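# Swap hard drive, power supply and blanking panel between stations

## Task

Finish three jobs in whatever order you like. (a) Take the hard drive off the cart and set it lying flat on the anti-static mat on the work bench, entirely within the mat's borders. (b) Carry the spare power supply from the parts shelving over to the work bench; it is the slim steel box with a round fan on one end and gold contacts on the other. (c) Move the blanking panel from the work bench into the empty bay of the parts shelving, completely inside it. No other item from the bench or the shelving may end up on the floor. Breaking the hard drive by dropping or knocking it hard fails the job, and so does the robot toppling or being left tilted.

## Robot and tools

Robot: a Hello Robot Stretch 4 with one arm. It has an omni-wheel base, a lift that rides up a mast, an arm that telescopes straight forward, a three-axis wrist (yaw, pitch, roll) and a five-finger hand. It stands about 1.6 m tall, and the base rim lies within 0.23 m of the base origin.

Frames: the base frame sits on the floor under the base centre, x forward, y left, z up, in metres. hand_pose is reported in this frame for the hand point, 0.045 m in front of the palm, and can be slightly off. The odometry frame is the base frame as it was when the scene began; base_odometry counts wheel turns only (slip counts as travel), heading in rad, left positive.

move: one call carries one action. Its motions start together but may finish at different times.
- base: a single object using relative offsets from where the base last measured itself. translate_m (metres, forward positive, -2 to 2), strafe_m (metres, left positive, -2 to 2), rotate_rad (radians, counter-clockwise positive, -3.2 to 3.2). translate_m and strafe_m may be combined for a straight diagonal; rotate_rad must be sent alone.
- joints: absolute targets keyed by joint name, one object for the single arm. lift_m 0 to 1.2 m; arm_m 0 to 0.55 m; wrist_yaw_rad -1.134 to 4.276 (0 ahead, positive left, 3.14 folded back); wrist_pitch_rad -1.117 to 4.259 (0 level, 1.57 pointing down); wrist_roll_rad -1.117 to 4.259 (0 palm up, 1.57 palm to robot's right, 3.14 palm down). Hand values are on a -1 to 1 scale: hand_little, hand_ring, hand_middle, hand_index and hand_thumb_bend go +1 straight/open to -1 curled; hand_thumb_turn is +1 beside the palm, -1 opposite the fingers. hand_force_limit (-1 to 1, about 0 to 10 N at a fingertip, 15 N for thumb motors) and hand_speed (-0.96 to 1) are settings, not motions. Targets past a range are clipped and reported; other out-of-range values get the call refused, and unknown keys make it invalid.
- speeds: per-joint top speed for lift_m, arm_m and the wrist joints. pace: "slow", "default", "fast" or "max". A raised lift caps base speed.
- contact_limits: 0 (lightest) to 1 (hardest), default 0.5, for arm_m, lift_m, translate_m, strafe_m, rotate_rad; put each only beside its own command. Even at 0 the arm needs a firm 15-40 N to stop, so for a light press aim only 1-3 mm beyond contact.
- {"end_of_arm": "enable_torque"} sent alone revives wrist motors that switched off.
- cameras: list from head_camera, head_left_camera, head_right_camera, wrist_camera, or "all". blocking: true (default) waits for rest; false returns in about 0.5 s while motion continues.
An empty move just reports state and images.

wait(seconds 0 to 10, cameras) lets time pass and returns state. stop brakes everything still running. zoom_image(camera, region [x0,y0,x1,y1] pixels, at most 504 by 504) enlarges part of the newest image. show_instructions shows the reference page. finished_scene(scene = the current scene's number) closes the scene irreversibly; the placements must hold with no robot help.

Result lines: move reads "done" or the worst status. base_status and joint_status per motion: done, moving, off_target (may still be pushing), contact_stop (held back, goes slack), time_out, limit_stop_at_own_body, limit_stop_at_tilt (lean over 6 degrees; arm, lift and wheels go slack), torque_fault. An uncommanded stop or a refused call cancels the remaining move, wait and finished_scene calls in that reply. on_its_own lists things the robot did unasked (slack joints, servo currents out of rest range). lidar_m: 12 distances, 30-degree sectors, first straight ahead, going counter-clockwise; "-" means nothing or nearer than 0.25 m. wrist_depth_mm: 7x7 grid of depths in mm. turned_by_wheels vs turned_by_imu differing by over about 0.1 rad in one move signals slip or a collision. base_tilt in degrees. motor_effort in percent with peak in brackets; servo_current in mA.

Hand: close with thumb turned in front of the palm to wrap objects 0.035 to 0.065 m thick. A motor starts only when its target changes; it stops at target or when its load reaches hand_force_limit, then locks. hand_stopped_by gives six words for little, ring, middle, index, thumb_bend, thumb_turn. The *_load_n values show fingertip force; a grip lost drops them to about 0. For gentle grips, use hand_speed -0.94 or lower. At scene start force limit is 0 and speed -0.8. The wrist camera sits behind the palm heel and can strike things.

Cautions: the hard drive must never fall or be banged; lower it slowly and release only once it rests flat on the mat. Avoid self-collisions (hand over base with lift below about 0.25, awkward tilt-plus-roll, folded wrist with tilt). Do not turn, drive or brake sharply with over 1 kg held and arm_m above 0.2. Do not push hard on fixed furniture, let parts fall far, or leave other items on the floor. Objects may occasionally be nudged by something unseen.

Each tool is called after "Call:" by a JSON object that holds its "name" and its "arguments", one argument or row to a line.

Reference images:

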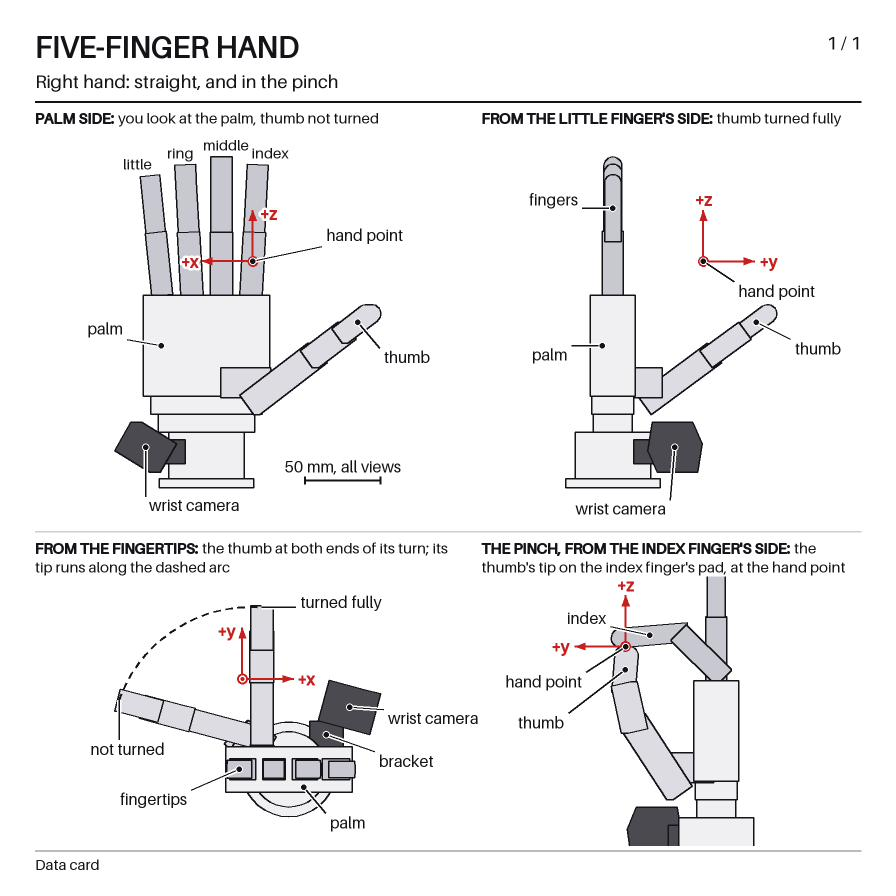

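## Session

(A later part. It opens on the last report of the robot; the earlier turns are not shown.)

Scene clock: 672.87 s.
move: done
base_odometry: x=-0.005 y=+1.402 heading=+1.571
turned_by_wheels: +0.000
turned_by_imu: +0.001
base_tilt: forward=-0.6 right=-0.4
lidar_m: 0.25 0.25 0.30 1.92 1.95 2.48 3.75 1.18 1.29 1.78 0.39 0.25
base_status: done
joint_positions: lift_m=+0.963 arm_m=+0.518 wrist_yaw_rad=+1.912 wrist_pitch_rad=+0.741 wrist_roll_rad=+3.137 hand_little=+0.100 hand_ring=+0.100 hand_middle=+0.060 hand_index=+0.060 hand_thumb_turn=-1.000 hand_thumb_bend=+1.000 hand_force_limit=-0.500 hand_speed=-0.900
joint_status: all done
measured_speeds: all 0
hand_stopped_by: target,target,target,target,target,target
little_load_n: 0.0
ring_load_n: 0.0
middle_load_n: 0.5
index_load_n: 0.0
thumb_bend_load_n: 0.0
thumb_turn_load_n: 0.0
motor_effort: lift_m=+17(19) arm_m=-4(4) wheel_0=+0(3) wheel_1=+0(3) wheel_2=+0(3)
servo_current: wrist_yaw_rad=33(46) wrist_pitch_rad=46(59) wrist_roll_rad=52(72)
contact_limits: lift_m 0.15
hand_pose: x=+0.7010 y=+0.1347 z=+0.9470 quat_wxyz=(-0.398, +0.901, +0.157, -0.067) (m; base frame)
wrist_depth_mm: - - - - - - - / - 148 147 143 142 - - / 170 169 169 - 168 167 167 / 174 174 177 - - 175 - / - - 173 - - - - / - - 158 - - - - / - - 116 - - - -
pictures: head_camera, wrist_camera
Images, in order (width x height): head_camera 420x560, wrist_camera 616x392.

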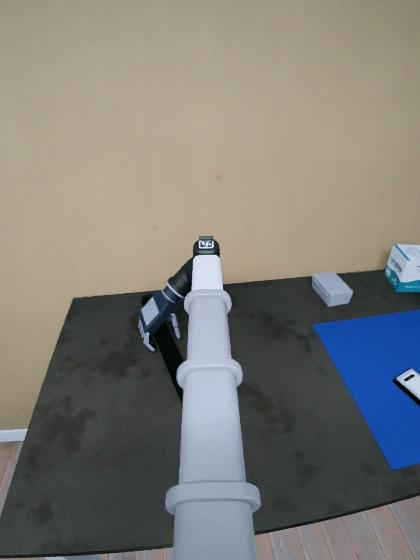

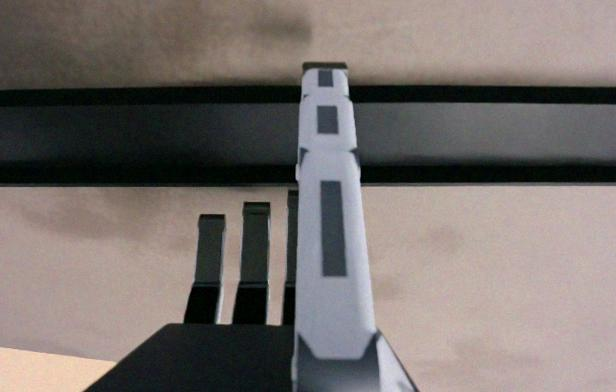

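Call:
{"name": "move", "arguments": {
  "joints": {"lift_m": 0.96, "hand_index": 0.0, "hand_middle": 0.0, "hand_ring": 0.02, "hand_little": 0.02},
  "speeds": {"lift_m": 0.02},
  "contact_limits": {"lift_m": 0.15}
}}

Call:
{"name": "move", "arguments": {
  "joints": {"lift_m": 0.957},
  "speeds": {"lift_m": 0.02},
  "contact_limits": {"lift_m": 0.15},
  "cameras": ["head_camera", "wrist_camera"]
}}

Call:
{"name": "zoom_image", "arguments": {
  "camera": "wrist_camera",
  "region": [150, 20, 450, 220]
}}

Call:
{"name": "zoom_image", "arguments": {
  "camera": "head_camera",
  "region": [100, 270, 220, 390]
}}

Scene clock: 680.57 s.
move: done
base_odometry: x=-0.005 y=+1.402 heading=+1.571
turned_by_wheels: +0.000
turned_by_imu: +0.001
base_tilt: forward=-0.5 right=-0.5
lidar_m: 0.25 0.25 0.31 1.91 1.95 2.48 3.75 1.17 1.29 1.80 0.38 0.26
base_status: not commanded
joint_positions: lift_m=+0.960 arm_m=+0.518 wrist_yaw_rad=+1.912 wrist_pitch_rad=+0.741 wrist_roll_rad=+3.137 hand_little=+0.020 hand_ring=+0.020 hand_middle=+0.000 hand_index=+0.000 hand_thumb_turn=-1.000 hand_thumb_bend=+1.000 hand_force_limit=-0.500 hand_speed=-0.900
joint_status: all done
measured_speeds: all 0
hand_stopped_by: target,target,target,target,target,target
little_load_n: 0.0
ring_load_n: 0.0
middle_load_n: 0.0
index_load_n: 0.0
thumb_bend_load_n: 0.0
thumb_turn_load_n: 0.0
motor_effort: lift_m=+16(19) arm_m=-4(4) wheel_0=+0(0) wheel_1=+0(0) wheel_2=+0(1)
servo_current: wrist_yaw_rad=39(52) wrist_pitch_rad=65(65) wrist_roll_rad=59(65)
contact_limits: lift_m 0.15
hand_pose: x=+0.7010 y=+0.1347 z=+0.9445 quat_wxyz=(-0.398, +0.901, +0.157, -0.067) (m; base frame)
wrist_depth_mm: - - - - - - - / - 148 146 140 139 - - / 167 166 167 166 165 165 164 / - 171 175 176 - 174 - / - - 171 - - - - / - - 157 - - - - / - - 116 - - - -
pictures: none

Scene clock: 681.07 s.
move: done
base_odometry: x=-0.005 y=+1.402 heading=+1.571
turned_by_wheels: +0.000
turned_by_imu: +0.000
base_tilt: forward=-0.6 right=-0.5
lidar_m: 0.25 0.26 0.32 1.91 1.93 2.48 3.75 1.19 1.29 1.79 0.37 0.25
base_status: not commanded
joint_positions: lift_m=+0.957 arm_m=+0.518 wrist_yaw_rad=+1.912 wrist_pitch_rad=+0.741 wrist_roll_rad=+3.137 hand_little=+0.020 hand_ring=+0.020 hand_middle=+0.000 hand_index=+0.000 hand_thumb_turn=-1.000 hand_thumb_bend=+1.000 hand_force_limit=-0.500 hand_speed=-0.900
joint_status: all done
measured_speeds: all 0
hand_stopped_by: target,target,target,target,target,target
little_load_n: 0.0
ring_load_n: 0.0
middle_load_n: 0.0
index_load_n: 0.0
thumb_bend_load_n: 0.0
thumb_turn_load_n: 0.0
motor_effort: lift_m=+16(19) arm_m=-4(4) wheel_0=+0(0) wheel_1=+0(0) wheel_2=+0(1)
servo_current: wrist_yaw_rad=39(39) wrist_pitch_rad=46(59) wrist_roll_rad=52(59)
contact_limits: lift_m 0.15
hand_pose: x=+0.7010 y=+0.1347 z=+0.9415 quat_wxyz=(-0.398, +0.901, +0.157, -0.067) (m; base frame)
wrist_depth_mm: - - - - - - - / - 142 146 140 140 - - / 163 163 162 163 161 161 161 / 177 172 175 176 - 175 - / - - 171 - - - - / - - 157 - - - - / - - 116 - - - -
pictures: head_camera, wrist_camera
Images, in order (width x height): head_camera 420x560, wrist_camera 616x392.

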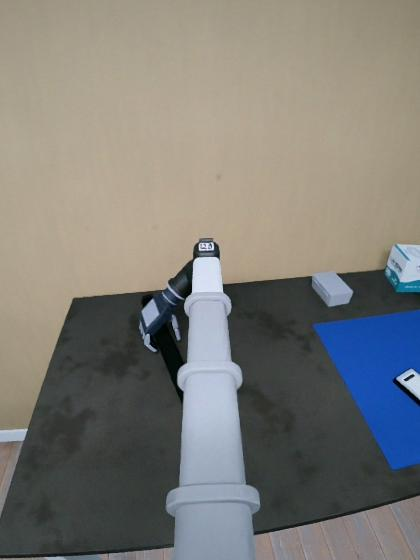

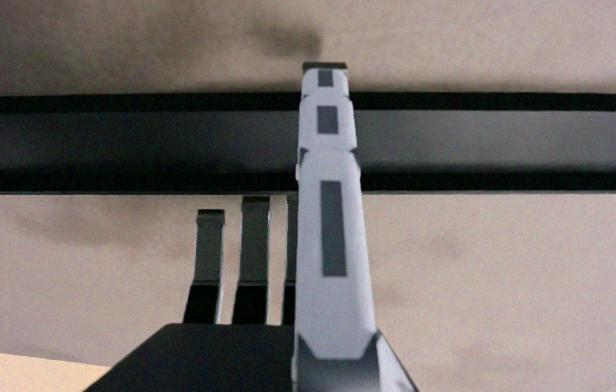

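Scaled by 1.680.

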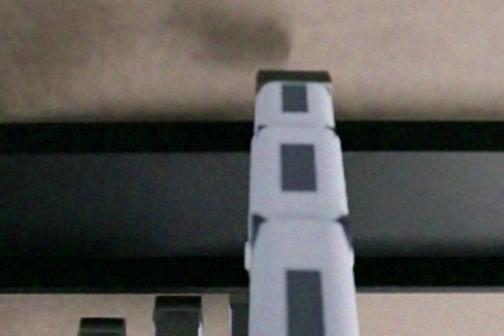

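Scaled by 4.200 from the camera's 420x560 image, which has a finer 1200x1600 frame.

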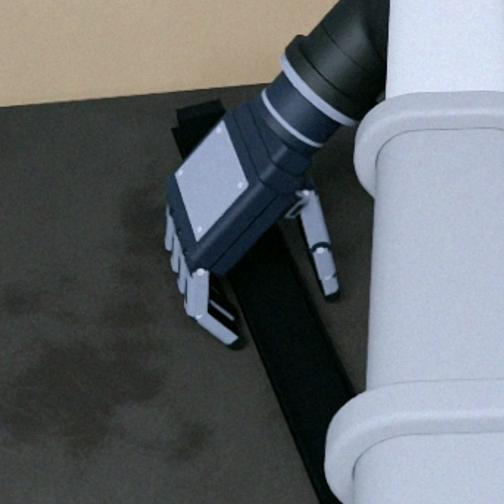

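Call:
{"name": "move", "arguments": {
  "joints": {"lift_m": 0.954},
  "speeds": {"lift_m": 0.02},
  "contact_limits": {"lift_m": 0.15}
}}

Call:
{"name": "move", "arguments": {
  "joints": {"lift_m": 0.952},
  "speeds": {"lift_m": 0.02},
  "contact_limits": {"lift_m": 0.15},
  "cameras": ["head_camera", "wrist_camera"]
}}

Call:
{"name": "zoom_image", "arguments": {
  "camera": "wrist_camera",
  "region": [150, 20, 450, 220]
}}

Call:
{"name": "zoom_image", "arguments": {
  "camera": "head_camera",
  "region": [130, 300, 200, 370]
}}

Scene clock: 689.10 s.
move: done
base_odometry: x=-0.005 y=+1.402 heading=+1.571
turned_by_wheels: +0.000
turned_by_imu: +0.001
base_tilt: forward=-0.6 right=-0.4
lidar_m: 0.25 0.25 0.30 1.92 1.95 2.47 3.74 1.19 1.30 1.79 0.40 0.26
base_status: not commanded
joint_positions: lift_m=+0.954 arm_m=+0.518 wrist_yaw_rad=+1.912 wrist_pitch_rad=+0.741 wrist_roll_rad=+3.137 hand_little=+0.020 hand_ring=+0.020 hand_middle=+0.000 hand_index=+0.000 hand_thumb_turn=-1.000 hand_thumb_bend=+1.000 hand_force_limit=-0.500 hand_speed=-0.900
joint_status: all done
measured_speeds: all 0
hand_stopped_by: target,target,target,target,target,target
little_load_n: 0.0
ring_load_n: 0.0
middle_load_n: -3.0
index_load_n: 0.0
thumb_bend_load_n: 0.0
thumb_turn_load_n: 0.0
motor_effort: lift_m=+14(18) arm_m=-4(4) wheel_0=+0(0) wheel_1=+0(0) wheel_2=+0(1)
servo_current: wrist_yaw_rad=33(52) wrist_pitch_rad=33(59) wrist_roll_rad=52(65)
contact_limits: lift_m 0.15
hand_pose: x=+0.7010 y=+0.1347 z=+0.9387 quat_wxyz=(-0.398, +0.901, +0.157, -0.067) (m; base frame)
wrist_depth_mm: - - - - - - - / - 143 146 140 144 - - / 161 157 161 161 160 160 160 / 173 172 172 175 - 174 - / - - 171 - - - - / - - 156 - - - - / - - 116 - - - -
pictures: none

Scene clock: 689.53 s.
move: done
base_odometry: x=-0.005 y=+1.402 heading=+1.571
turned_by_wheels: +0.000
turned_by_imu: +0.000
base_tilt: forward=-0.6 right=-0.5
lidar_m: 0.25 0.25 0.31 1.91 1.94 2.48 3.76 1.18 1.27 1.78 0.38 0.26
base_status: not commanded
joint_positions: lift_m=+0.953 arm_m=+0.518 wrist_yaw_rad=+1.911 wrist_pitch_rad=+0.741 wrist_roll_rad=+3.137 hand_little=+0.020 hand_ring=+0.020 hand_middle=-0.001 hand_index=+0.000 hand_thumb_turn=-1.000 hand_thumb_bend=+1.000 hand_force_limit=-0.500 hand_speed=-0.900
joint_status: all done
measured_speeds: all 0
hand_stopped_by: target,target,target,target,target,target
little_load_n: 0.0
ring_load_n: 0.0
middle_load_n: -6.0
index_load_n: 0.0
thumb_bend_load_n: 0.0
thumb_turn_load_n: 0.0
motor_effort: lift_m=+14(16) arm_m=-4(4) wheel_0=-1(1) wheel_1=+0(0) wheel_2=-1(1)
servo_current: wrist_yaw_rad=39(46) wrist_pitch_rad=59(59) wrist_roll_rad=46(72)
contact_limits: lift_m 0.15
hand_pose: x=+0.7011 y=+0.1347 z=+0.9368 quat_wxyz=(-0.398, +0.902, +0.157, -0.067) (m; base frame)
wrist_depth_mm: - - - - - - - / - - 146 139 137 - - / 159 155 160 160 160 160 160 / 174 173 172 174 - 167 - / - - 171 - - - - / - - 157 - - - - / - - 116 - - - -
pictures: head_camera, wrist_camera
Images, in order (width x height): head_camera 420x560, wrist_camera 616x392.

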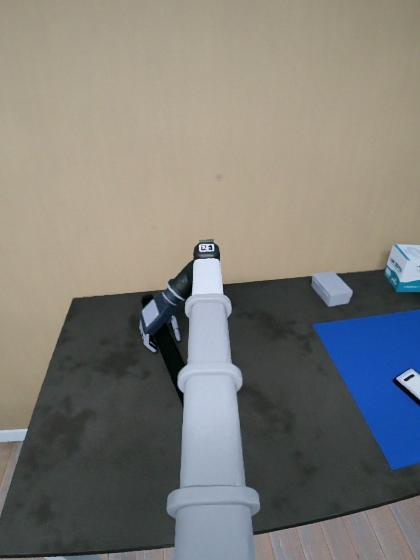

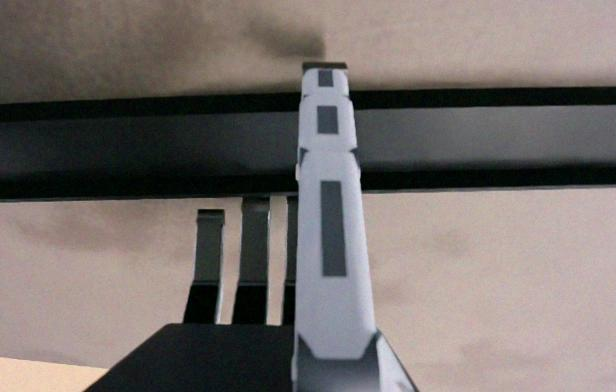

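Scaled by 1.680.

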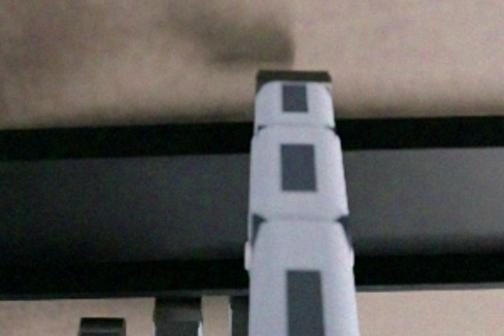

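Scaled by 7.200 from the camera's 420x560 image, which has a finer 1200x1600 frame.

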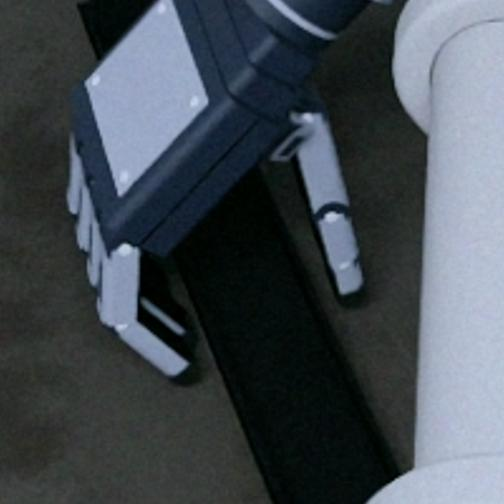

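Call:
{"name": "move", "arguments": {
  "joints": {"lift_m": 0.9545},
  "speeds": {"lift_m": 0.02}
}}

Call:
{"name": "move", "arguments": {
  "joints": {"hand_index": -0.05, "hand_middle": -0.04, "hand_ring": -0.02, "hand_little": 0.0}
}}

Call:
{"name": "move", "arguments": {
  "joints": {"lift_m": 0.953},
  "speeds": {"lift_m": 0.02},
  "contact_limits": {"lift_m": 0.15},
  "cameras": ["head_camera", "wrist_camera"]
}}

Call:
{"name": "zoom_image", "arguments": {
  "camera": "wrist_camera",
  "region": [150, 20, 450, 220]
}}

Scene clock: 700.07 s.
move: done
base_odometry: x=-0.005 y=+1.402 heading=+1.571
turned_by_wheels: +0.000
turned_by_imu: +0.001
base_tilt: forward=-0.6 right=-0.5
lidar_m: 0.25 0.25 0.30 1.91 1.92 2.50 3.75 1.18 1.26 1.79 0.40 0.26
base_status: not commanded
joint_positions: lift_m=+0.954 arm_m=+0.518 wrist_yaw_rad=+1.911 wrist_pitch_rad=+0.741 wrist_roll_rad=+3.137 hand_little=+0.020 hand_ring=+0.020 hand_middle=+0.000 hand_index=+0.000 hand_thumb_turn=-1.000 hand_thumb_bend=+1.000 hand_force_limit=-0.500 hand_speed=-0.900
joint_status: all done
measured_speeds: all 0
hand_stopped_by: target,target,target,target,target,target
little_load_n: 0.0
ring_load_n: 0.0
middle_load_n: -2.0
index_load_n: 0.0
thumb_bend_load_n: 0.0
thumb_turn_load_n: 0.0
motor_effort: lift_m=+21(21) arm_m=-4(4) wheel_0=-1(1) wheel_1=+0(0) wheel_2=-1(1)
servo_current: wrist_yaw_rad=26(46) wrist_pitch_rad=33(65) wrist_roll_rad=46(65)
hand_pose: x=+0.7011 y=+0.1347 z=+0.9387 quat_wxyz=(-0.398, +0.902, +0.157, -0.067) (m; base frame)
wrist_depth_mm: - - - - - - - / - - 147 140 143 - - / 160 157 160 160 161 161 161 / 174 174 173 175 - 171 - / - - 171 - - - - / - - 157 - - - - / - - 116 - - - -
pictures: none

Scene clock: 700.73 s.
move: done
base_odometry: x=-0.005 y=+1.402 heading=+1.571
turned_by_wheels: +0.000
turned_by_imu: +0.000
base_tilt: forward=-0.6 right=-0.5
lidar_m: 0.25 0.25 0.30 1.91 1.94 2.48 3.76 1.18 1.30 1.80 0.38 0.26
base_status: not commanded
joint_positions: lift_m=+0.954 arm_m=+0.518 wrist_yaw_rad=+1.911 wrist_pitch_rad=+0.741 wrist_roll_rad=+3.137 hand_little=+0.000 hand_ring=-0.020 hand_middle=-0.040 hand_index=-0.050 hand_thumb_turn=-1.000 hand_thumb_bend=+1.000 hand_force_limit=-0.500 hand_speed=-0.900
joint_status: all done
measured_speeds: all 0
hand_stopped_by: target,target,target,target,target,target
little_load_n: 0.0
ring_load_n: 0.0
middle_load_n: 0.5
index_load_n: 0.0
thumb_bend_load_n: -0.5
thumb_turn_load_n: 0.0
motor_effort: lift_m=+20(21) arm_m=-4(4) wheel_0=-1(1) wheel_1=+0(0) wheel_2=+0(1)
servo_current: wrist_yaw_rad=39(52) wrist_pitch_rad=26(52) wrist_roll_rad=39(59)
hand_pose: x=+0.7011 y=+0.1347 z=+0.9387 quat_wxyz=(-0.398, +0.902, +0.157, -0.067) (m; base frame)
wrist_depth_mm: - - - - - - - / - - 145 139 138 - - / 159 159 160 160 160 160 160 / 173 172 171 - - 172 - / - - 169 - - - - / - - 156 - - - - / - - 116 - - - -
pictures: none

Scene clock: 701.17 s.
move: done
base_odometry: x=-0.005 y=+1.402 heading=+1.571
turned_by_wheels: +0.000
turned_by_imu: +0.000
base_tilt: forward=-0.6 right=-0.5
lidar_m: 0.25 0.25 0.31 1.91 1.94 2.48 3.74 1.16 1.30 1.79 0.37 0.25
base_status: not commanded
joint_positions: lift_m=+0.953 arm_m=+0.518 wrist_yaw_rad=+1.911 wrist_pitch_rad=+0.741 wrist_roll_rad=+3.137 hand_little=+0.000 hand_ring=-0.020 hand_middle=-0.040 hand_index=-0.050 hand_thumb_turn=-1.000 hand_thumb_bend=+1.000 hand_force_limit=-0.500 hand_speed=-0.900
joint_status: all done
measured_speeds: all 0
hand_stopped_by: target,target,target,target,target,target
little_load_n: 0.0
ring_load_n: 0.0
middle_load_n: -2.0
index_load_n: 0.0
thumb_bend_load_n: 0.0
thumb_turn_load_n: 0.0
motor_effort: lift_m=+14(21) arm_m=-4(4) wheel_0=+0(1) wheel_1=+0(0) wheel_2=+0(0)
servo_current: wrist_yaw_rad=33(46) wrist_pitch_rad=52(59) wrist_roll_rad=46(52)
contact_limits: lift_m 0.15
hand_pose: x=+0.7011 y=+0.1347 z=+0.9377 quat_wxyz=(-0.398, +0.902, +0.157, -0.067) (m; base frame)
wrist_depth_mm: - - - - - - - / - - 145 138 137 - - / 159 159 160 160 159 159 159 / 173 171 171 - - 171 - / - - 169 - - - - / - - 156 - - - - / - - 116 - - - -
pictures: head_camera, wrist_camera
Images, in order (width x height): head_camera 420x560, wrist_camera 616x392.

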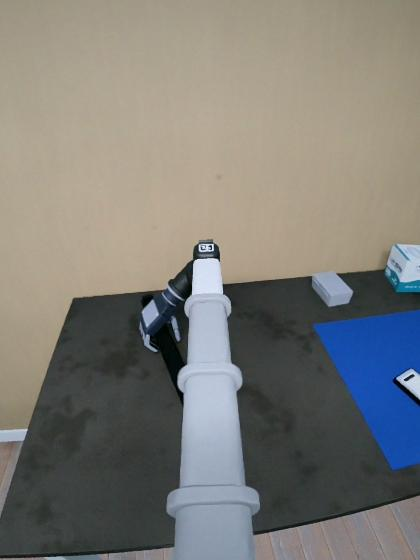

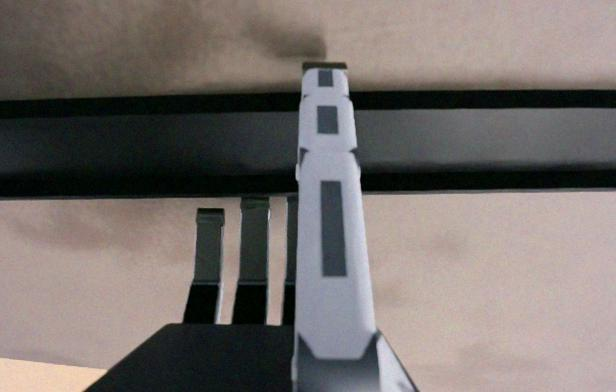

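Scaled by 1.680.

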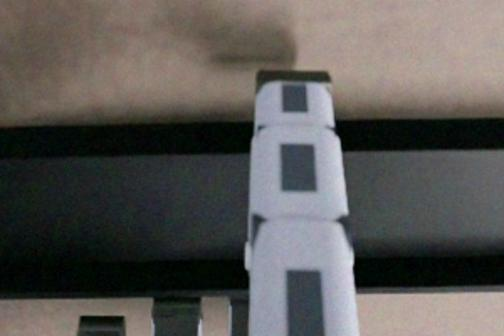

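Call:
{"name": "zoom_image", "arguments": {
  "camera": "wrist_camera",
  "region": [190, 160, 310, 250]
}}

Call:
{"name": "zoom_image", "arguments": {
  "camera": "head_camera",
  "region": [125, 290, 195, 360]
}}

Scaled by 4.200.

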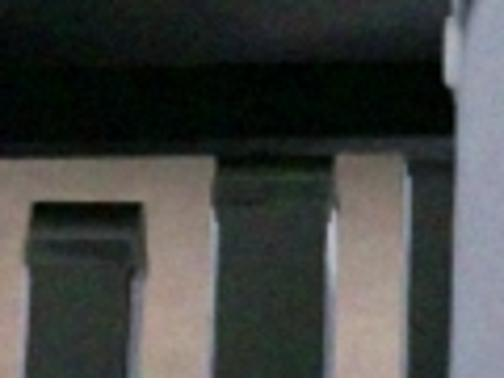

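Scaled by 7.200 from the camera's 420x560 image, which has a finer 1200x1600 frame.

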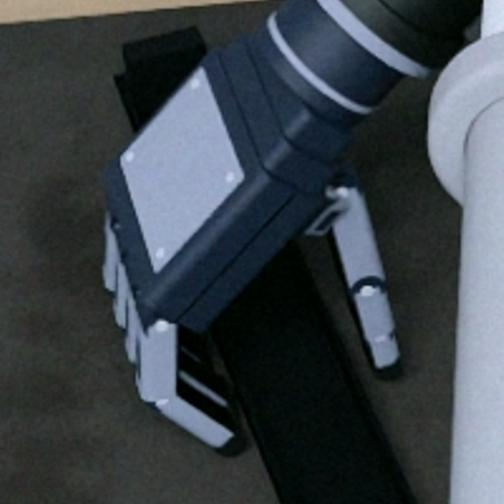

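Call:
{"name": "move", "arguments": {
  "joints": {"hand_index": -0.2, "hand_middle": -0.2},
  "cameras": ["head_camera", "wrist_camera"]
}}

Call:
{"name": "zoom_image", "arguments": {
  "camera": "wrist_camera",
  "region": [150, 40, 450, 240]
}}

Call:
{"name": "zoom_image", "arguments": {
  "camera": "head_camera",
  "region": [125, 290, 195, 360]
}}

Scene clock: 718.80 s.
move: off_target
base_odometry: x=-0.005 y=+1.402 heading=+1.571
turned_by_wheels: +0.000
turned_by_imu: +0.001
base_tilt: forward=-0.6 right=-0.5
lidar_m: 0.25 0.25 0.30 1.91 1.94 2.50 3.75 1.19 1.31 1.79 0.38 0.25
base_status: not commanded
joint_positions: lift_m=+0.953 arm_m=+0.518 wrist_yaw_rad=+1.911 wrist_pitch_rad=+0.741 wrist_roll_rad=+3.137 hand_little=+0.000 hand_ring=-0.020 hand_middle=-0.159 hand_index=-0.200 hand_thumb_turn=-1.000 hand_thumb_bend=+1.000 hand_force_limit=-0.500 hand_speed=-0.900
joint_status: hand_middle off_target (ended at -0.159, target -0.200); the others done
measured_speeds: all 0
hand_stopped_by: target,target,force,target,target,target
little_load_n: 0.0
ring_load_n: 0.0
middle_load_n: 3.0
index_load_n: 0.0
thumb_bend_load_n: 0.5
thumb_turn_load_n: 1.5
motor_effort: lift_m=+16(17) arm_m=-4(4) wheel_0=+0(0) wheel_1=+1(1) wheel_2=+0(0)
servo_current: wrist_yaw_rad=26(52) wrist_pitch_rad=33(52) wrist_roll_rad=52(65)
contact_limits: lift_m 0.15
hand_pose: x=+0.7011 y=+0.1347 z=+0.9375 quat_wxyz=(-0.398, +0.902, +0.157, -0.067) (m; base frame)
wrist_depth_mm: - - - - - - - / 133 133 - 125 138 138 - / 156 156 157 157 158 157 157 / 166 166 166 - - 160 - / - - 170 - - - - / - - 157 - - - - / - - 116 - - - -
pictures: head_camera, wrist_camera
Images, in order (width x height): head_camera 420x560, wrist_camera 616x392.

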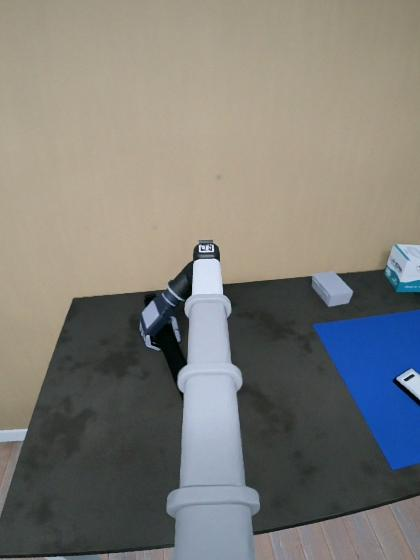

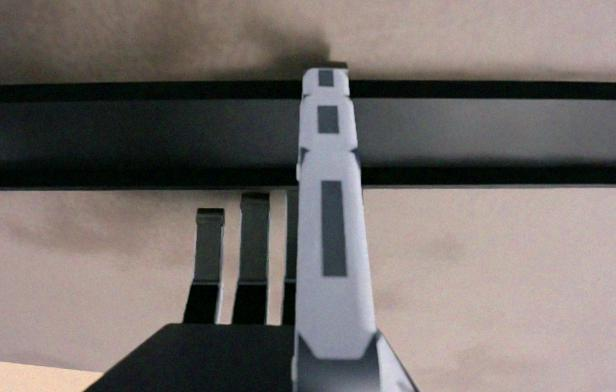

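Scaled by 1.680.

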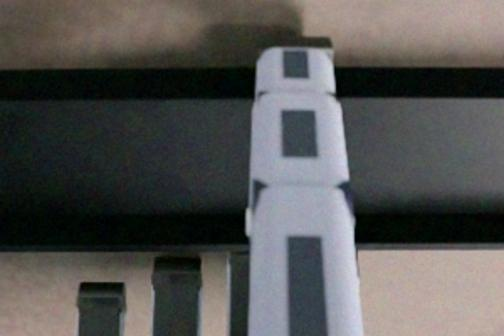

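Scaled by 7.200 from the camera's 420x560 image, which has a finer 1200x1600 frame.

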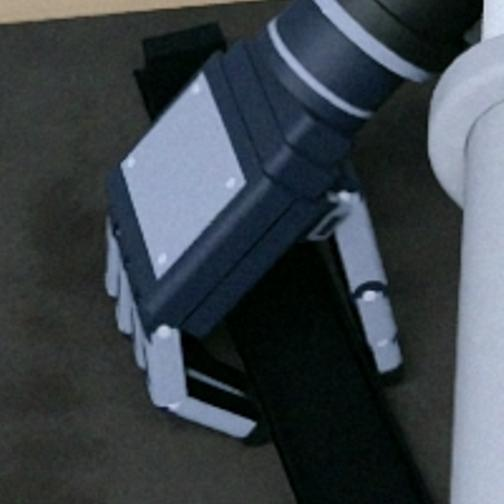

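Call:
{"name": "zoom_image", "arguments": {
  "camera": "wrist_camera",
  "region": [270, 40, 390, 140]
}}

Scaled by 4.200.

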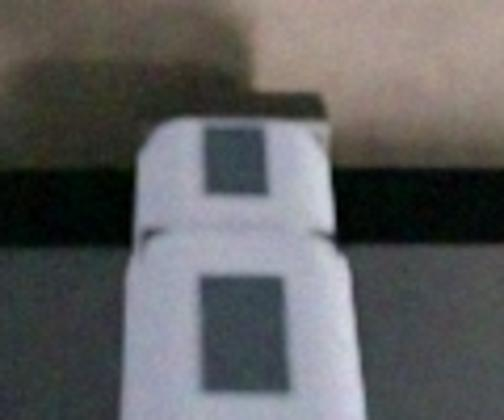

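Call:
{"name": "move", "arguments": {
  "joints": {"hand_index": -0.35}
}}

Call:
{"name": "move", "arguments": {
  "joints": {"hand_ring": -0.35, "hand_force_limit": -0.7},
  "cameras": ["head_camera", "wrist_camera"]
}}

Call:
{"name": "zoom_image", "arguments": {
  "camera": "wrist_camera",
  "region": [150, 40, 450, 240]
}}

Call:
{"name": "zoom_image", "arguments": {
  "camera": "head_camera",
  "region": [125, 290, 195, 360]
}}

Scene clock: 740.60 s.
move: off_target
base_odometry: x=-0.005 y=+1.402 heading=+1.571
turned_by_wheels: +0.000
turned_by_imu: +0.001
base_tilt: forward=-0.5 right=-0.4
lidar_m: 0.25 0.25 0.31 1.91 1.94 2.48 3.77 1.18 1.27 1.79 0.40 0.25
base_status: not commanded
joint_positions: lift_m=+0.953 arm_m=+0.518 wrist_yaw_rad=+1.911 wrist_pitch_rad=+0.741 wrist_roll_rad=+3.137 hand_little=+0.000 hand_ring=-0.020 hand_middle=-0.159 hand_index=-0.226 hand_thumb_turn=-1.000 hand_thumb_bend=+1.000 hand_force_limit=-0.500 hand_speed=-0.900
joint_status: hand_index off_target (ended at -0.226, target -0.350)
measured_speeds: all 0
hand_stopped_by: target,target,force,force,target,target
little_load_n: 0.0
ring_load_n: 0.0
middle_load_n: 2.0
index_load_n: 2.5
thumb_bend_load_n: 1.0
thumb_turn_load_n: 0.0
motor_effort: lift_m=+16(17) arm_m=-4(4) wheel_0=+0(0) wheel_1=+0(1) wheel_2=+0(0)
servo_current: wrist_yaw_rad=39(46) wrist_pitch_rad=46(52) wrist_roll_rad=52(72)
contact_limits: lift_m 0.15
hand_pose: x=+0.7011 y=+0.1347 z=+0.9375 quat_wxyz=(-0.398, +0.902, +0.157, -0.067) (m; base frame)
wrist_depth_mm: - - - - - - - / 134 134 - 124 137 137 - / 156 156 157 157 157 157 157 / 166 165 166 - - 160 - / - - 169 - - - - / - - 156 - - - - / - - 116 - - - -
pictures: none

Scene clock: 741.97 s.
move: off_target
base_odometry: x=-0.005 y=+1.402 heading=+1.571
turned_by_wheels: +0.000
turned_by_imu: +0.000
base_tilt: forward=-0.6 right=-0.5
lidar_m: 0.25 0.25 0.31 1.91 1.94 2.48 3.76 1.18 1.29 1.78 0.38 0.25
base_status: not commanded
joint_positions: lift_m=+0.953 arm_m=+0.518 wrist_yaw_rad=+1.911 wrist_pitch_rad=+0.741 wrist_roll_rad=+3.137 hand_little=+0.000 hand_ring=-0.205 hand_middle=-0.159 hand_index=-0.226 hand_thumb_turn=-1.000 hand_thumb_bend=+1.000 hand_force_limit=-0.700 hand_speed=-0.900
joint_status: hand_ring off_target (ended at -0.205, target -0.350); the others done
measured_speeds: all 0
hand_stopped_by: target,force,force,force,target,target
little_load_n: 0.0
ring_load_n: 1.0
middle_load_n: 1.5
index_load_n: 2.5
thumb_bend_load_n: 1.0
thumb_turn_load_n: 1.5
motor_effort: lift_m=+16(17) arm_m=-4(4) wheel_0=+0(0) wheel_1=+0(1) wheel_2=+0(0)
servo_current: wrist_yaw_rad=33(46) wrist_pitch_rad=20(52) wrist_roll_rad=39(65)
contact_limits: lift_m 0.15
hand_pose: x=+0.7011 y=+0.1347 z=+0.9375 quat_wxyz=(-0.398, +0.902, +0.157, -0.067) (m; base frame)
wrist_depth_mm: - - - - - - - / 133 138 - 125 137 137 - / 156 156 157 157 157 157 157 / 166 165 161 - - 160 - / - - 167 - - - - / - - 152 - - - - / - - 116 - - - -
pictures: head_camera, wrist_camera
Images, in order (width x height): head_camera 420x560, wrist_camera 616x392.

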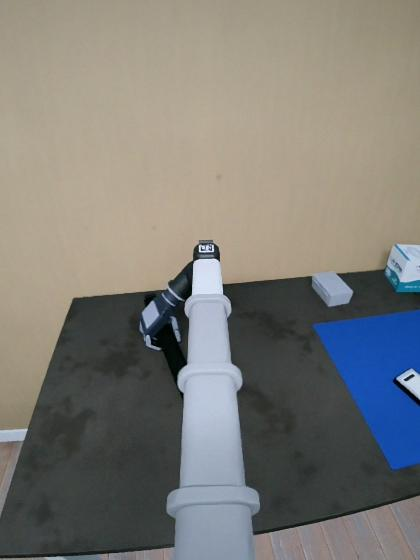

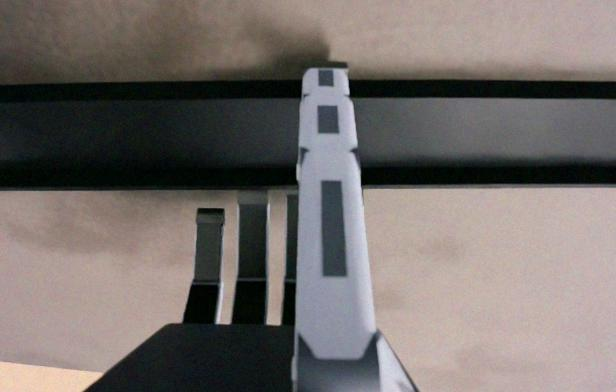

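Scaled by 1.680.

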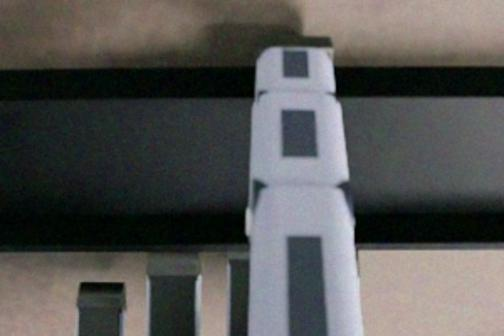

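Scaled by 7.200 from the camera's 420x560 image, which has a finer 1200x1600 frame.

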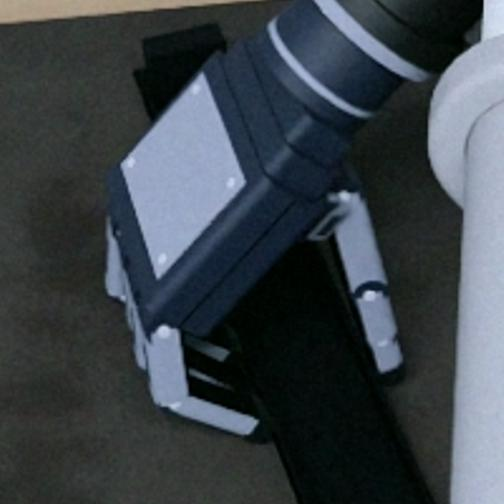

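Call:
{"name": "move", "arguments": {
  "joints": {"hand_force_limit": 0.2, "hand_index": -0.4, "hand_middle": -0.4}
}}

Call:
{"name": "move", "arguments": {
  "joints": {"hand_force_limit": -0.4, "hand_ring": -0.4}
}}

Call:
{"name": "move", "arguments": {
  "joints": {"lift_m": 0.968},
  "speeds": {"lift_m": 0.02},
  "cameras": ["head_camera", "wrist_camera"]
}}

Call:
{"name": "zoom_image", "arguments": {
  "camera": "wrist_camera",
  "region": [150, 40, 450, 240]
}}

Call:
{"name": "zoom_image", "arguments": {
  "camera": "head_camera",
  "region": [125, 290, 195, 360]
}}

Scene clock: 748.50 s.
move: off_target
base_odometry: x=-0.005 y=+1.402 heading=+1.571
turned_by_wheels: +0.000
turned_by_imu: +0.001
base_tilt: forward=-0.6 right=-0.5
lidar_m: 0.25 0.25 0.31 1.92 1.92 2.48 3.75 1.16 1.30 1.78 0.38 0.26
base_status: not commanded
joint_positions: lift_m=+0.953 arm_m=+0.518 wrist_yaw_rad=+1.911 wrist_pitch_rad=+0.741 wrist_roll_rad=+3.137 hand_little=+0.000 hand_ring=-0.205 hand_middle=-0.175 hand_index=-0.242 hand_thumb_turn=-1.000 hand_thumb_bend=+1.001 hand_force_limit=+0.200 hand_speed=-0.900
joint_status: hand_middle off_target (ended at -0.175, target -0.400); hand_index off_target (ended at -0.242, target -0.400); the others done
measured_speeds: all 0
hand_stopped_by: target,force,force,force,target,target
little_load_n: 0.0
ring_load_n: 0.0
middle_load_n: 6.5
index_load_n: 6.0
thumb_bend_load_n: 3.0
thumb_turn_load_n: 1.5
motor_effort: lift_m=+17(17) arm_m=-4(5) wheel_0=+0(0) wheel_1=+1(1) wheel_2=+0(0)
servo_current: wrist_yaw_rad=33(46) wrist_pitch_rad=46(59) wrist_roll_rad=59(72)
contact_limits: lift_m 0.15
hand_pose: x=+0.7011 y=+0.1347 z=+0.9375 quat_wxyz=(-0.398, +0.902, +0.157, -0.067) (m; base frame)
wrist_depth_mm: - - - - - - - / 132 145 - 123 136 136 - / 156 156 156 156 157 157 157 / 165 160 160 - - 159 - / - - 168 - - - - / - - 152 - - - - / - - 116 - - - -
pictures: none

Scene clock: 748.97 s.
move: off_target
base_odometry: x=-0.005 y=+1.402 heading=+1.571
turned_by_wheels: +0.000
turned_by_imu: +0.000
base_tilt: forward=-0.6 right=-0.5
lidar_m: 0.25 0.25 0.30 1.91 1.95 2.48 3.74 1.18 1.29 1.79 0.38 0.26
base_status: not commanded
joint_positions: lift_m=+0.953 arm_m=+0.518 wrist_yaw_rad=+1.911 wrist_pitch_rad=+0.741 wrist_roll_rad=+3.137 hand_little=+0.000 hand_ring=-0.231 hand_middle=-0.175 hand_index=-0.242 hand_thumb_turn=-1.000 hand_thumb_bend=+1.001 hand_force_limit=-0.400 hand_speed=-0.900
joint_status: hand_ring off_target (ended at -0.231, target -0.400); the others done
measured_speeds: all 0
hand_stopped_by: target,force,force,force,target,target
little_load_n: 0.0
ring_load_n: 4.5
middle_load_n: 4.0
index_load_n: 5.5
thumb_bend_load_n: 3.5
thumb_turn_load_n: 4.0
motor_effort: lift_m=+16(17) arm_m=-4(4) wheel_0=+0(0) wheel_1=+0(1) wheel_2=+0(0)
servo_current: wrist_yaw_rad=33(52) wrist_pitch_rad=39(65) wrist_roll_rad=72(72)
contact_limits: lift_m 0.15
hand_pose: x=+0.7011 y=+0.1347 z=+0.9375 quat_wxyz=(-0.398, +0.902, +0.157, -0.067) (m; base frame)
wrist_depth_mm: - - - - - - - / 136 145 - 122 136 138 - / 160 156 157 157 157 157 157 / 158 158 160 - - 160 - / - - 168 - - - - / - - 151 - - - - / - - 115 - - - -
pictures: none

Scene clock: 750.07 s.
move: done
base_odometry: x=-0.005 y=+1.402 heading=+1.571
turned_by_wheels: +0.000
turned_by_imu: +0.000
base_tilt: forward=-0.5 right=-0.5
lidar_m: 0.25 0.25 0.33 1.92 1.94 2.49 3.74 1.17 1.29 1.78 0.37 0.25
base_status: not commanded
joint_positions: lift_m=+0.968 arm_m=+0.518 wrist_yaw_rad=+1.911 wrist_pitch_rad=+0.741 wrist_roll_rad=+3.137 hand_little=+0.000 hand_ring=-0.231 hand_middle=-0.175 hand_index=-0.242 hand_thumb_turn=-1.000 hand_thumb_bend=+1.001 hand_force_limit=-0.400 hand_speed=-0.900
joint_status: all done
measured_speeds: all 0
hand_stopped_by: target,force,force,force,target,target
little_load_n: 0.0
ring_load_n: 4.0
middle_load_n: 4.5
index_load_n: 6.0
thumb_bend_load_n: 3.0
thumb_turn_load_n: 4.5
motor_effort: lift_m=+23(28) arm_m=-4(4) wheel_0=+0(0) wheel_1=+1(1) wheel_2=+0(0)
servo_current: wrist_yaw_rad=33(52) wrist_pitch_rad=39(52) wrist_roll_rad=65(72)
hand_pose: x=+0.7011 y=+0.1346 z=+0.9520 quat_wxyz=(-0.397, +0.902, +0.157, -0.067) (m; base frame)
wrist_depth_mm: - - - - - - - / 136 144 - 122 137 138 - / 160 156 156 156 157 157 157 / 158 157 159 - - 159 - / - - 167 - - - - / - - 151 - - - - / - - 116 - - - -
pictures: head_camera, wrist_camera
Images, in order (width x height): head_camera 420x560, wrist_camera 616x392.

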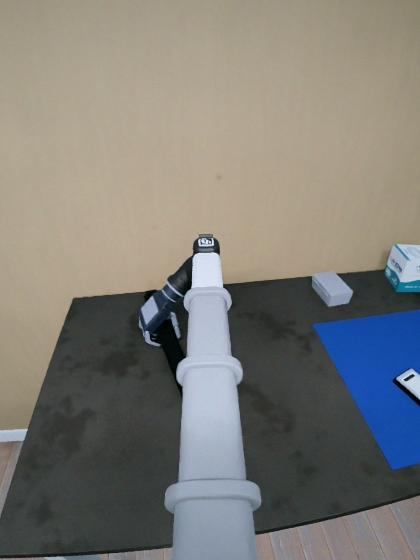

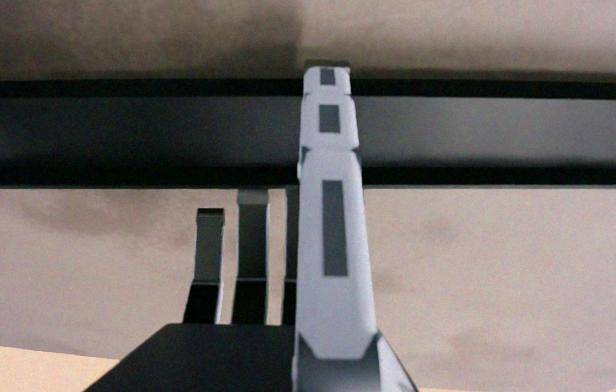

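Scaled by 1.680.

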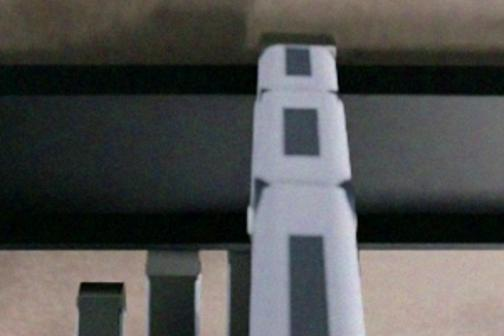

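Scaled by 7.200 from the camera's 420x560 image, which has a finer 1200x1600 frame.

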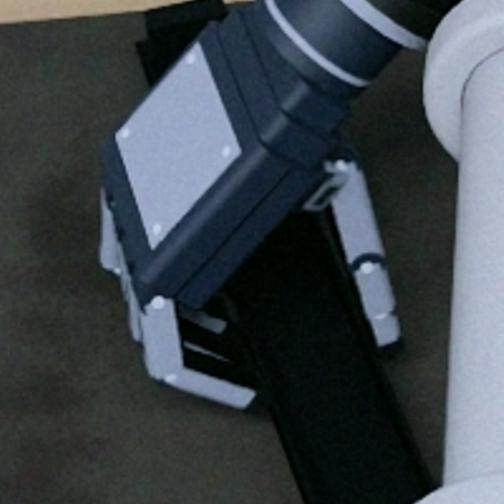

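Call:
{"name": "move", "arguments": {
  "joints": {"lift_m": 1.08},
  "pace": "slow",
  "cameras": ["head_left_camera", "wrist_camera", "head_camera"]
}}

Call:
{"name": "zoom_image", "arguments": {
  "camera": "head_left_camera",
  "region": [120, 220, 270, 400]
}}

Scene clock: 754.37 s.
move: done
base_odometry: x=-0.005 y=+1.402 heading=+1.571
turned_by_wheels: +0.000
turned_by_imu: +0.001
base_tilt: forward=-0.7 right=-0.5
lidar_m: 0.25 0.25 0.31 1.91 1.94 2.50 3.75 1.18 1.30 1.79 0.39 0.25
base_status: not commanded
joint_positions: lift_m=+1.080 arm_m=+0.518 wrist_yaw_rad=+1.911 wrist_pitch_rad=+0.741 wrist_roll_rad=+3.137 hand_little=+0.000 hand_ring=-0.231 hand_middle=-0.175 hand_index=-0.242 hand_thumb_turn=-1.000 hand_thumb_bend=+1.001 hand_force_limit=-0.400 hand_speed=-0.900
joint_status: all done
measured_speeds: all 0
hand_stopped_by: target,force,force,force,target,target
little_load_n: 0.0
ring_load_n: 4.0
middle_load_n: 4.0
index_load_n: 6.0
thumb_bend_load_n: 3.0
thumb_turn_load_n: 4.5
motor_effort: lift_m=+23(28) arm_m=-4(4) wheel_0=+0(0) wheel_1=+0(1) wheel_2=+0(0)
servo_current: wrist_yaw_rad=26(52) wrist_pitch_rad=33(65) wrist_roll_rad=39(78)
hand_pose: x=+0.7011 y=+0.1346 z=+1.0640 quat_wxyz=(-0.397, +0.902, +0.157, -0.067) (m; base frame)
wrist_depth_mm: - - - - - - - / 136 144 - 122 137 138 - / 159 156 156 156 157 157 158 / 157 158 160 - - 159 - / - - 168 - - - - / - - 156 - - - - / - - 115 - - - -
pictures: head_camera, head_left_camera, wrist_camera
Images, in order (width x height): head_camera 420x560, head_left_camera 420x672, wrist_camera 616x392.

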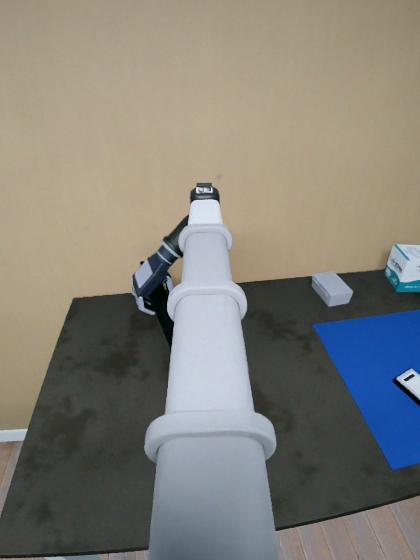

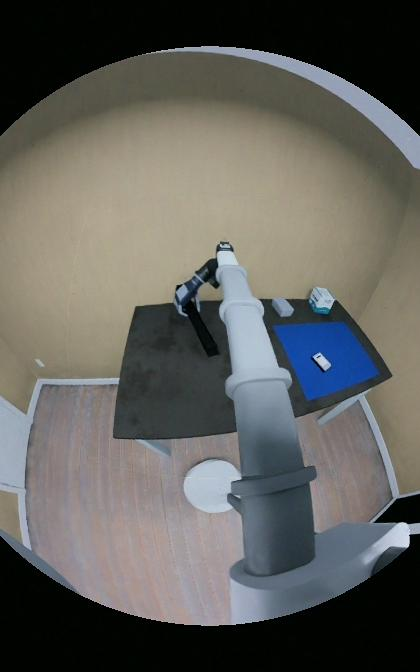

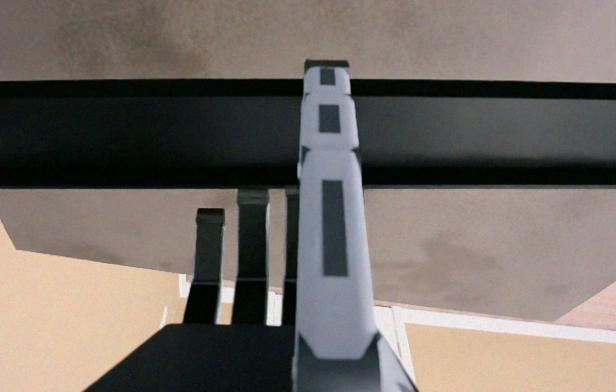

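Scaled by 2.800 from the camera's 420x672 image, which has a finer 600x960 frame.

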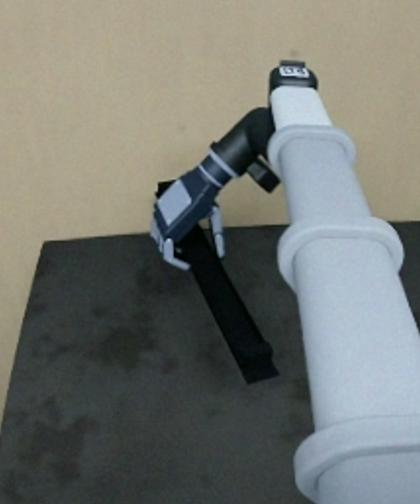

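Call:
{"name": "move", "arguments": {
  "joints": {"hand_force_limit": 0.5, "hand_index": -0.45, "hand_middle": -0.45}
}}

Call:
{"name": "move", "arguments": {
  "joints": {"arm_m": 0.15},
  "pace": "slow",
  "cameras": ["head_left_camera", "wrist_camera", "head_camera"]
}}

Scene clock: 761.90 s.
move: off_target
base_odometry: x=-0.005 y=+1.402 heading=+1.571
turned_by_wheels: +0.000
turned_by_imu: +0.001
base_tilt: forward=-0.6 right=-0.5
lidar_m: 0.25 0.25 0.31 1.91 1.94 2.47 3.73 1.17 1.29 1.80 0.38 0.26
base_status: not commanded
joint_positions: lift_m=+1.080 arm_m=+0.518 wrist_yaw_rad=+1.911 wrist_pitch_rad=+0.741 wrist_roll_rad=+3.137 hand_little=+0.000 hand_ring=-0.231 hand_middle=-0.190 hand_index=-0.249 hand_thumb_turn=-1.000 hand_thumb_bend=+1.001 hand_force_limit=+0.500 hand_speed=-0.900
joint_status: hand_middle off_target (ended at -0.190, target -0.450); hand_index off_target (ended at -0.249, target -0.450); the others done
measured_speeds: all 0
hand_stopped_by: target,force,force,force,target,target
little_load_n: 0.0
ring_load_n: 2.0
middle_load_n: 11.0
index_load_n: 6.5
thumb_bend_load_n: 4.5
thumb_turn_load_n: 4.5
motor_effort: lift_m=+23(23) arm_m=-4(4) wheel_0=+0(0) wheel_1=+0(1) wheel_2=+0(0)
servo_current: wrist_yaw_rad=46(46) wrist_pitch_rad=59(59) wrist_roll_rad=52(65)
hand_pose: x=+0.7011 y=+0.1346 z=+1.0640 quat_wxyz=(-0.397, +0.902, +0.157, -0.067) (m; base frame)
wrist_depth_mm: - - - - - - - / 136 145 - 122 136 137 - / 159 156 156 156 157 156 157 / 158 158 160 - - 159 - / - - 169 - - - - / - - 156 - - - - / - - 116 - - - -
pictures: none

Scene clock: 766.87 s.
move: done
base_odometry: x=-0.005 y=+1.402 heading=+1.571
turned_by_wheels: +0.000
turned_by_imu: +0.001
base_tilt: forward=-0.6 right=-0.4
lidar_m: 0.25 0.25 0.32 1.90 1.95 2.49 3.73 1.18 1.31 1.80 0.39 0.25
base_status: not commanded
joint_positions: lift_m=+1.080 arm_m=+0.150 wrist_yaw_rad=+1.911 wrist_pitch_rad=+0.741 wrist_roll_rad=+3.137 hand_little=+0.000 hand_ring=-0.231 hand_middle=-0.190 hand_index=-0.249 hand_thumb_turn=-1.000 hand_thumb_bend=+1.001 hand_force_limit=+0.500 hand_speed=-0.900
joint_status: all done
measured_speeds: all 0
hand_stopped_by: target,force,force,force,target,target
little_load_n: 0.0
ring_load_n: 2.0
middle_load_n: 11.5
index_load_n: 6.0
thumb_bend_load_n: 4.5
thumb_turn_load_n: 4.5
motor_effort: lift_m=+23(24) arm_m=-4(7) wheel_0=+0(0) wheel_1=+0(1) wheel_2=+0(0)
servo_current: wrist_yaw_rad=26(52) wrist_pitch_rad=26(72) wrist_roll_rad=52(78)
hand_pose: x=+0.3336 y=+0.1346 z=+1.0640 quat_wxyz=(-0.397, +0.902, +0.157, -0.067) (m; base frame)
wrist_depth_mm: - - - - - 1138 1138 / 135 145 - 122 136 146 1205 / 160 155 156 156 157 157 157 / 157 158 160 - - 1661 1808 / - - 170 - - - - / - - 156 - - - - / - - 115 - - - -
pictures: head_camera, head_left_camera, wrist_camera
Images, in order (width x height): head_camera 420x560, head_left_camera 420x672, wrist_camera 616x392.

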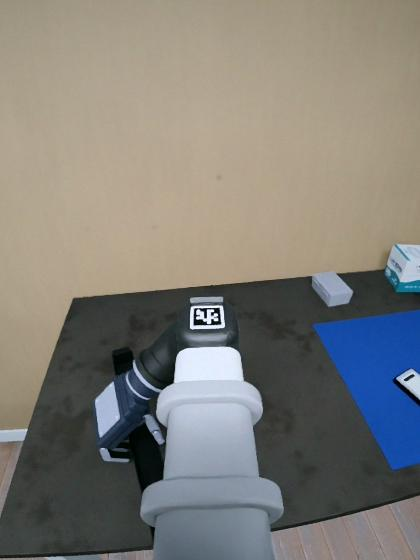

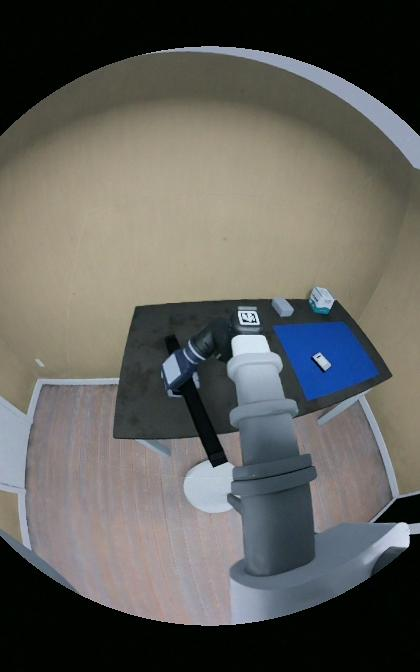

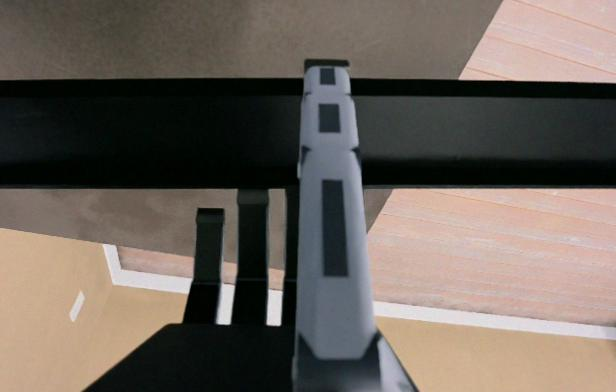

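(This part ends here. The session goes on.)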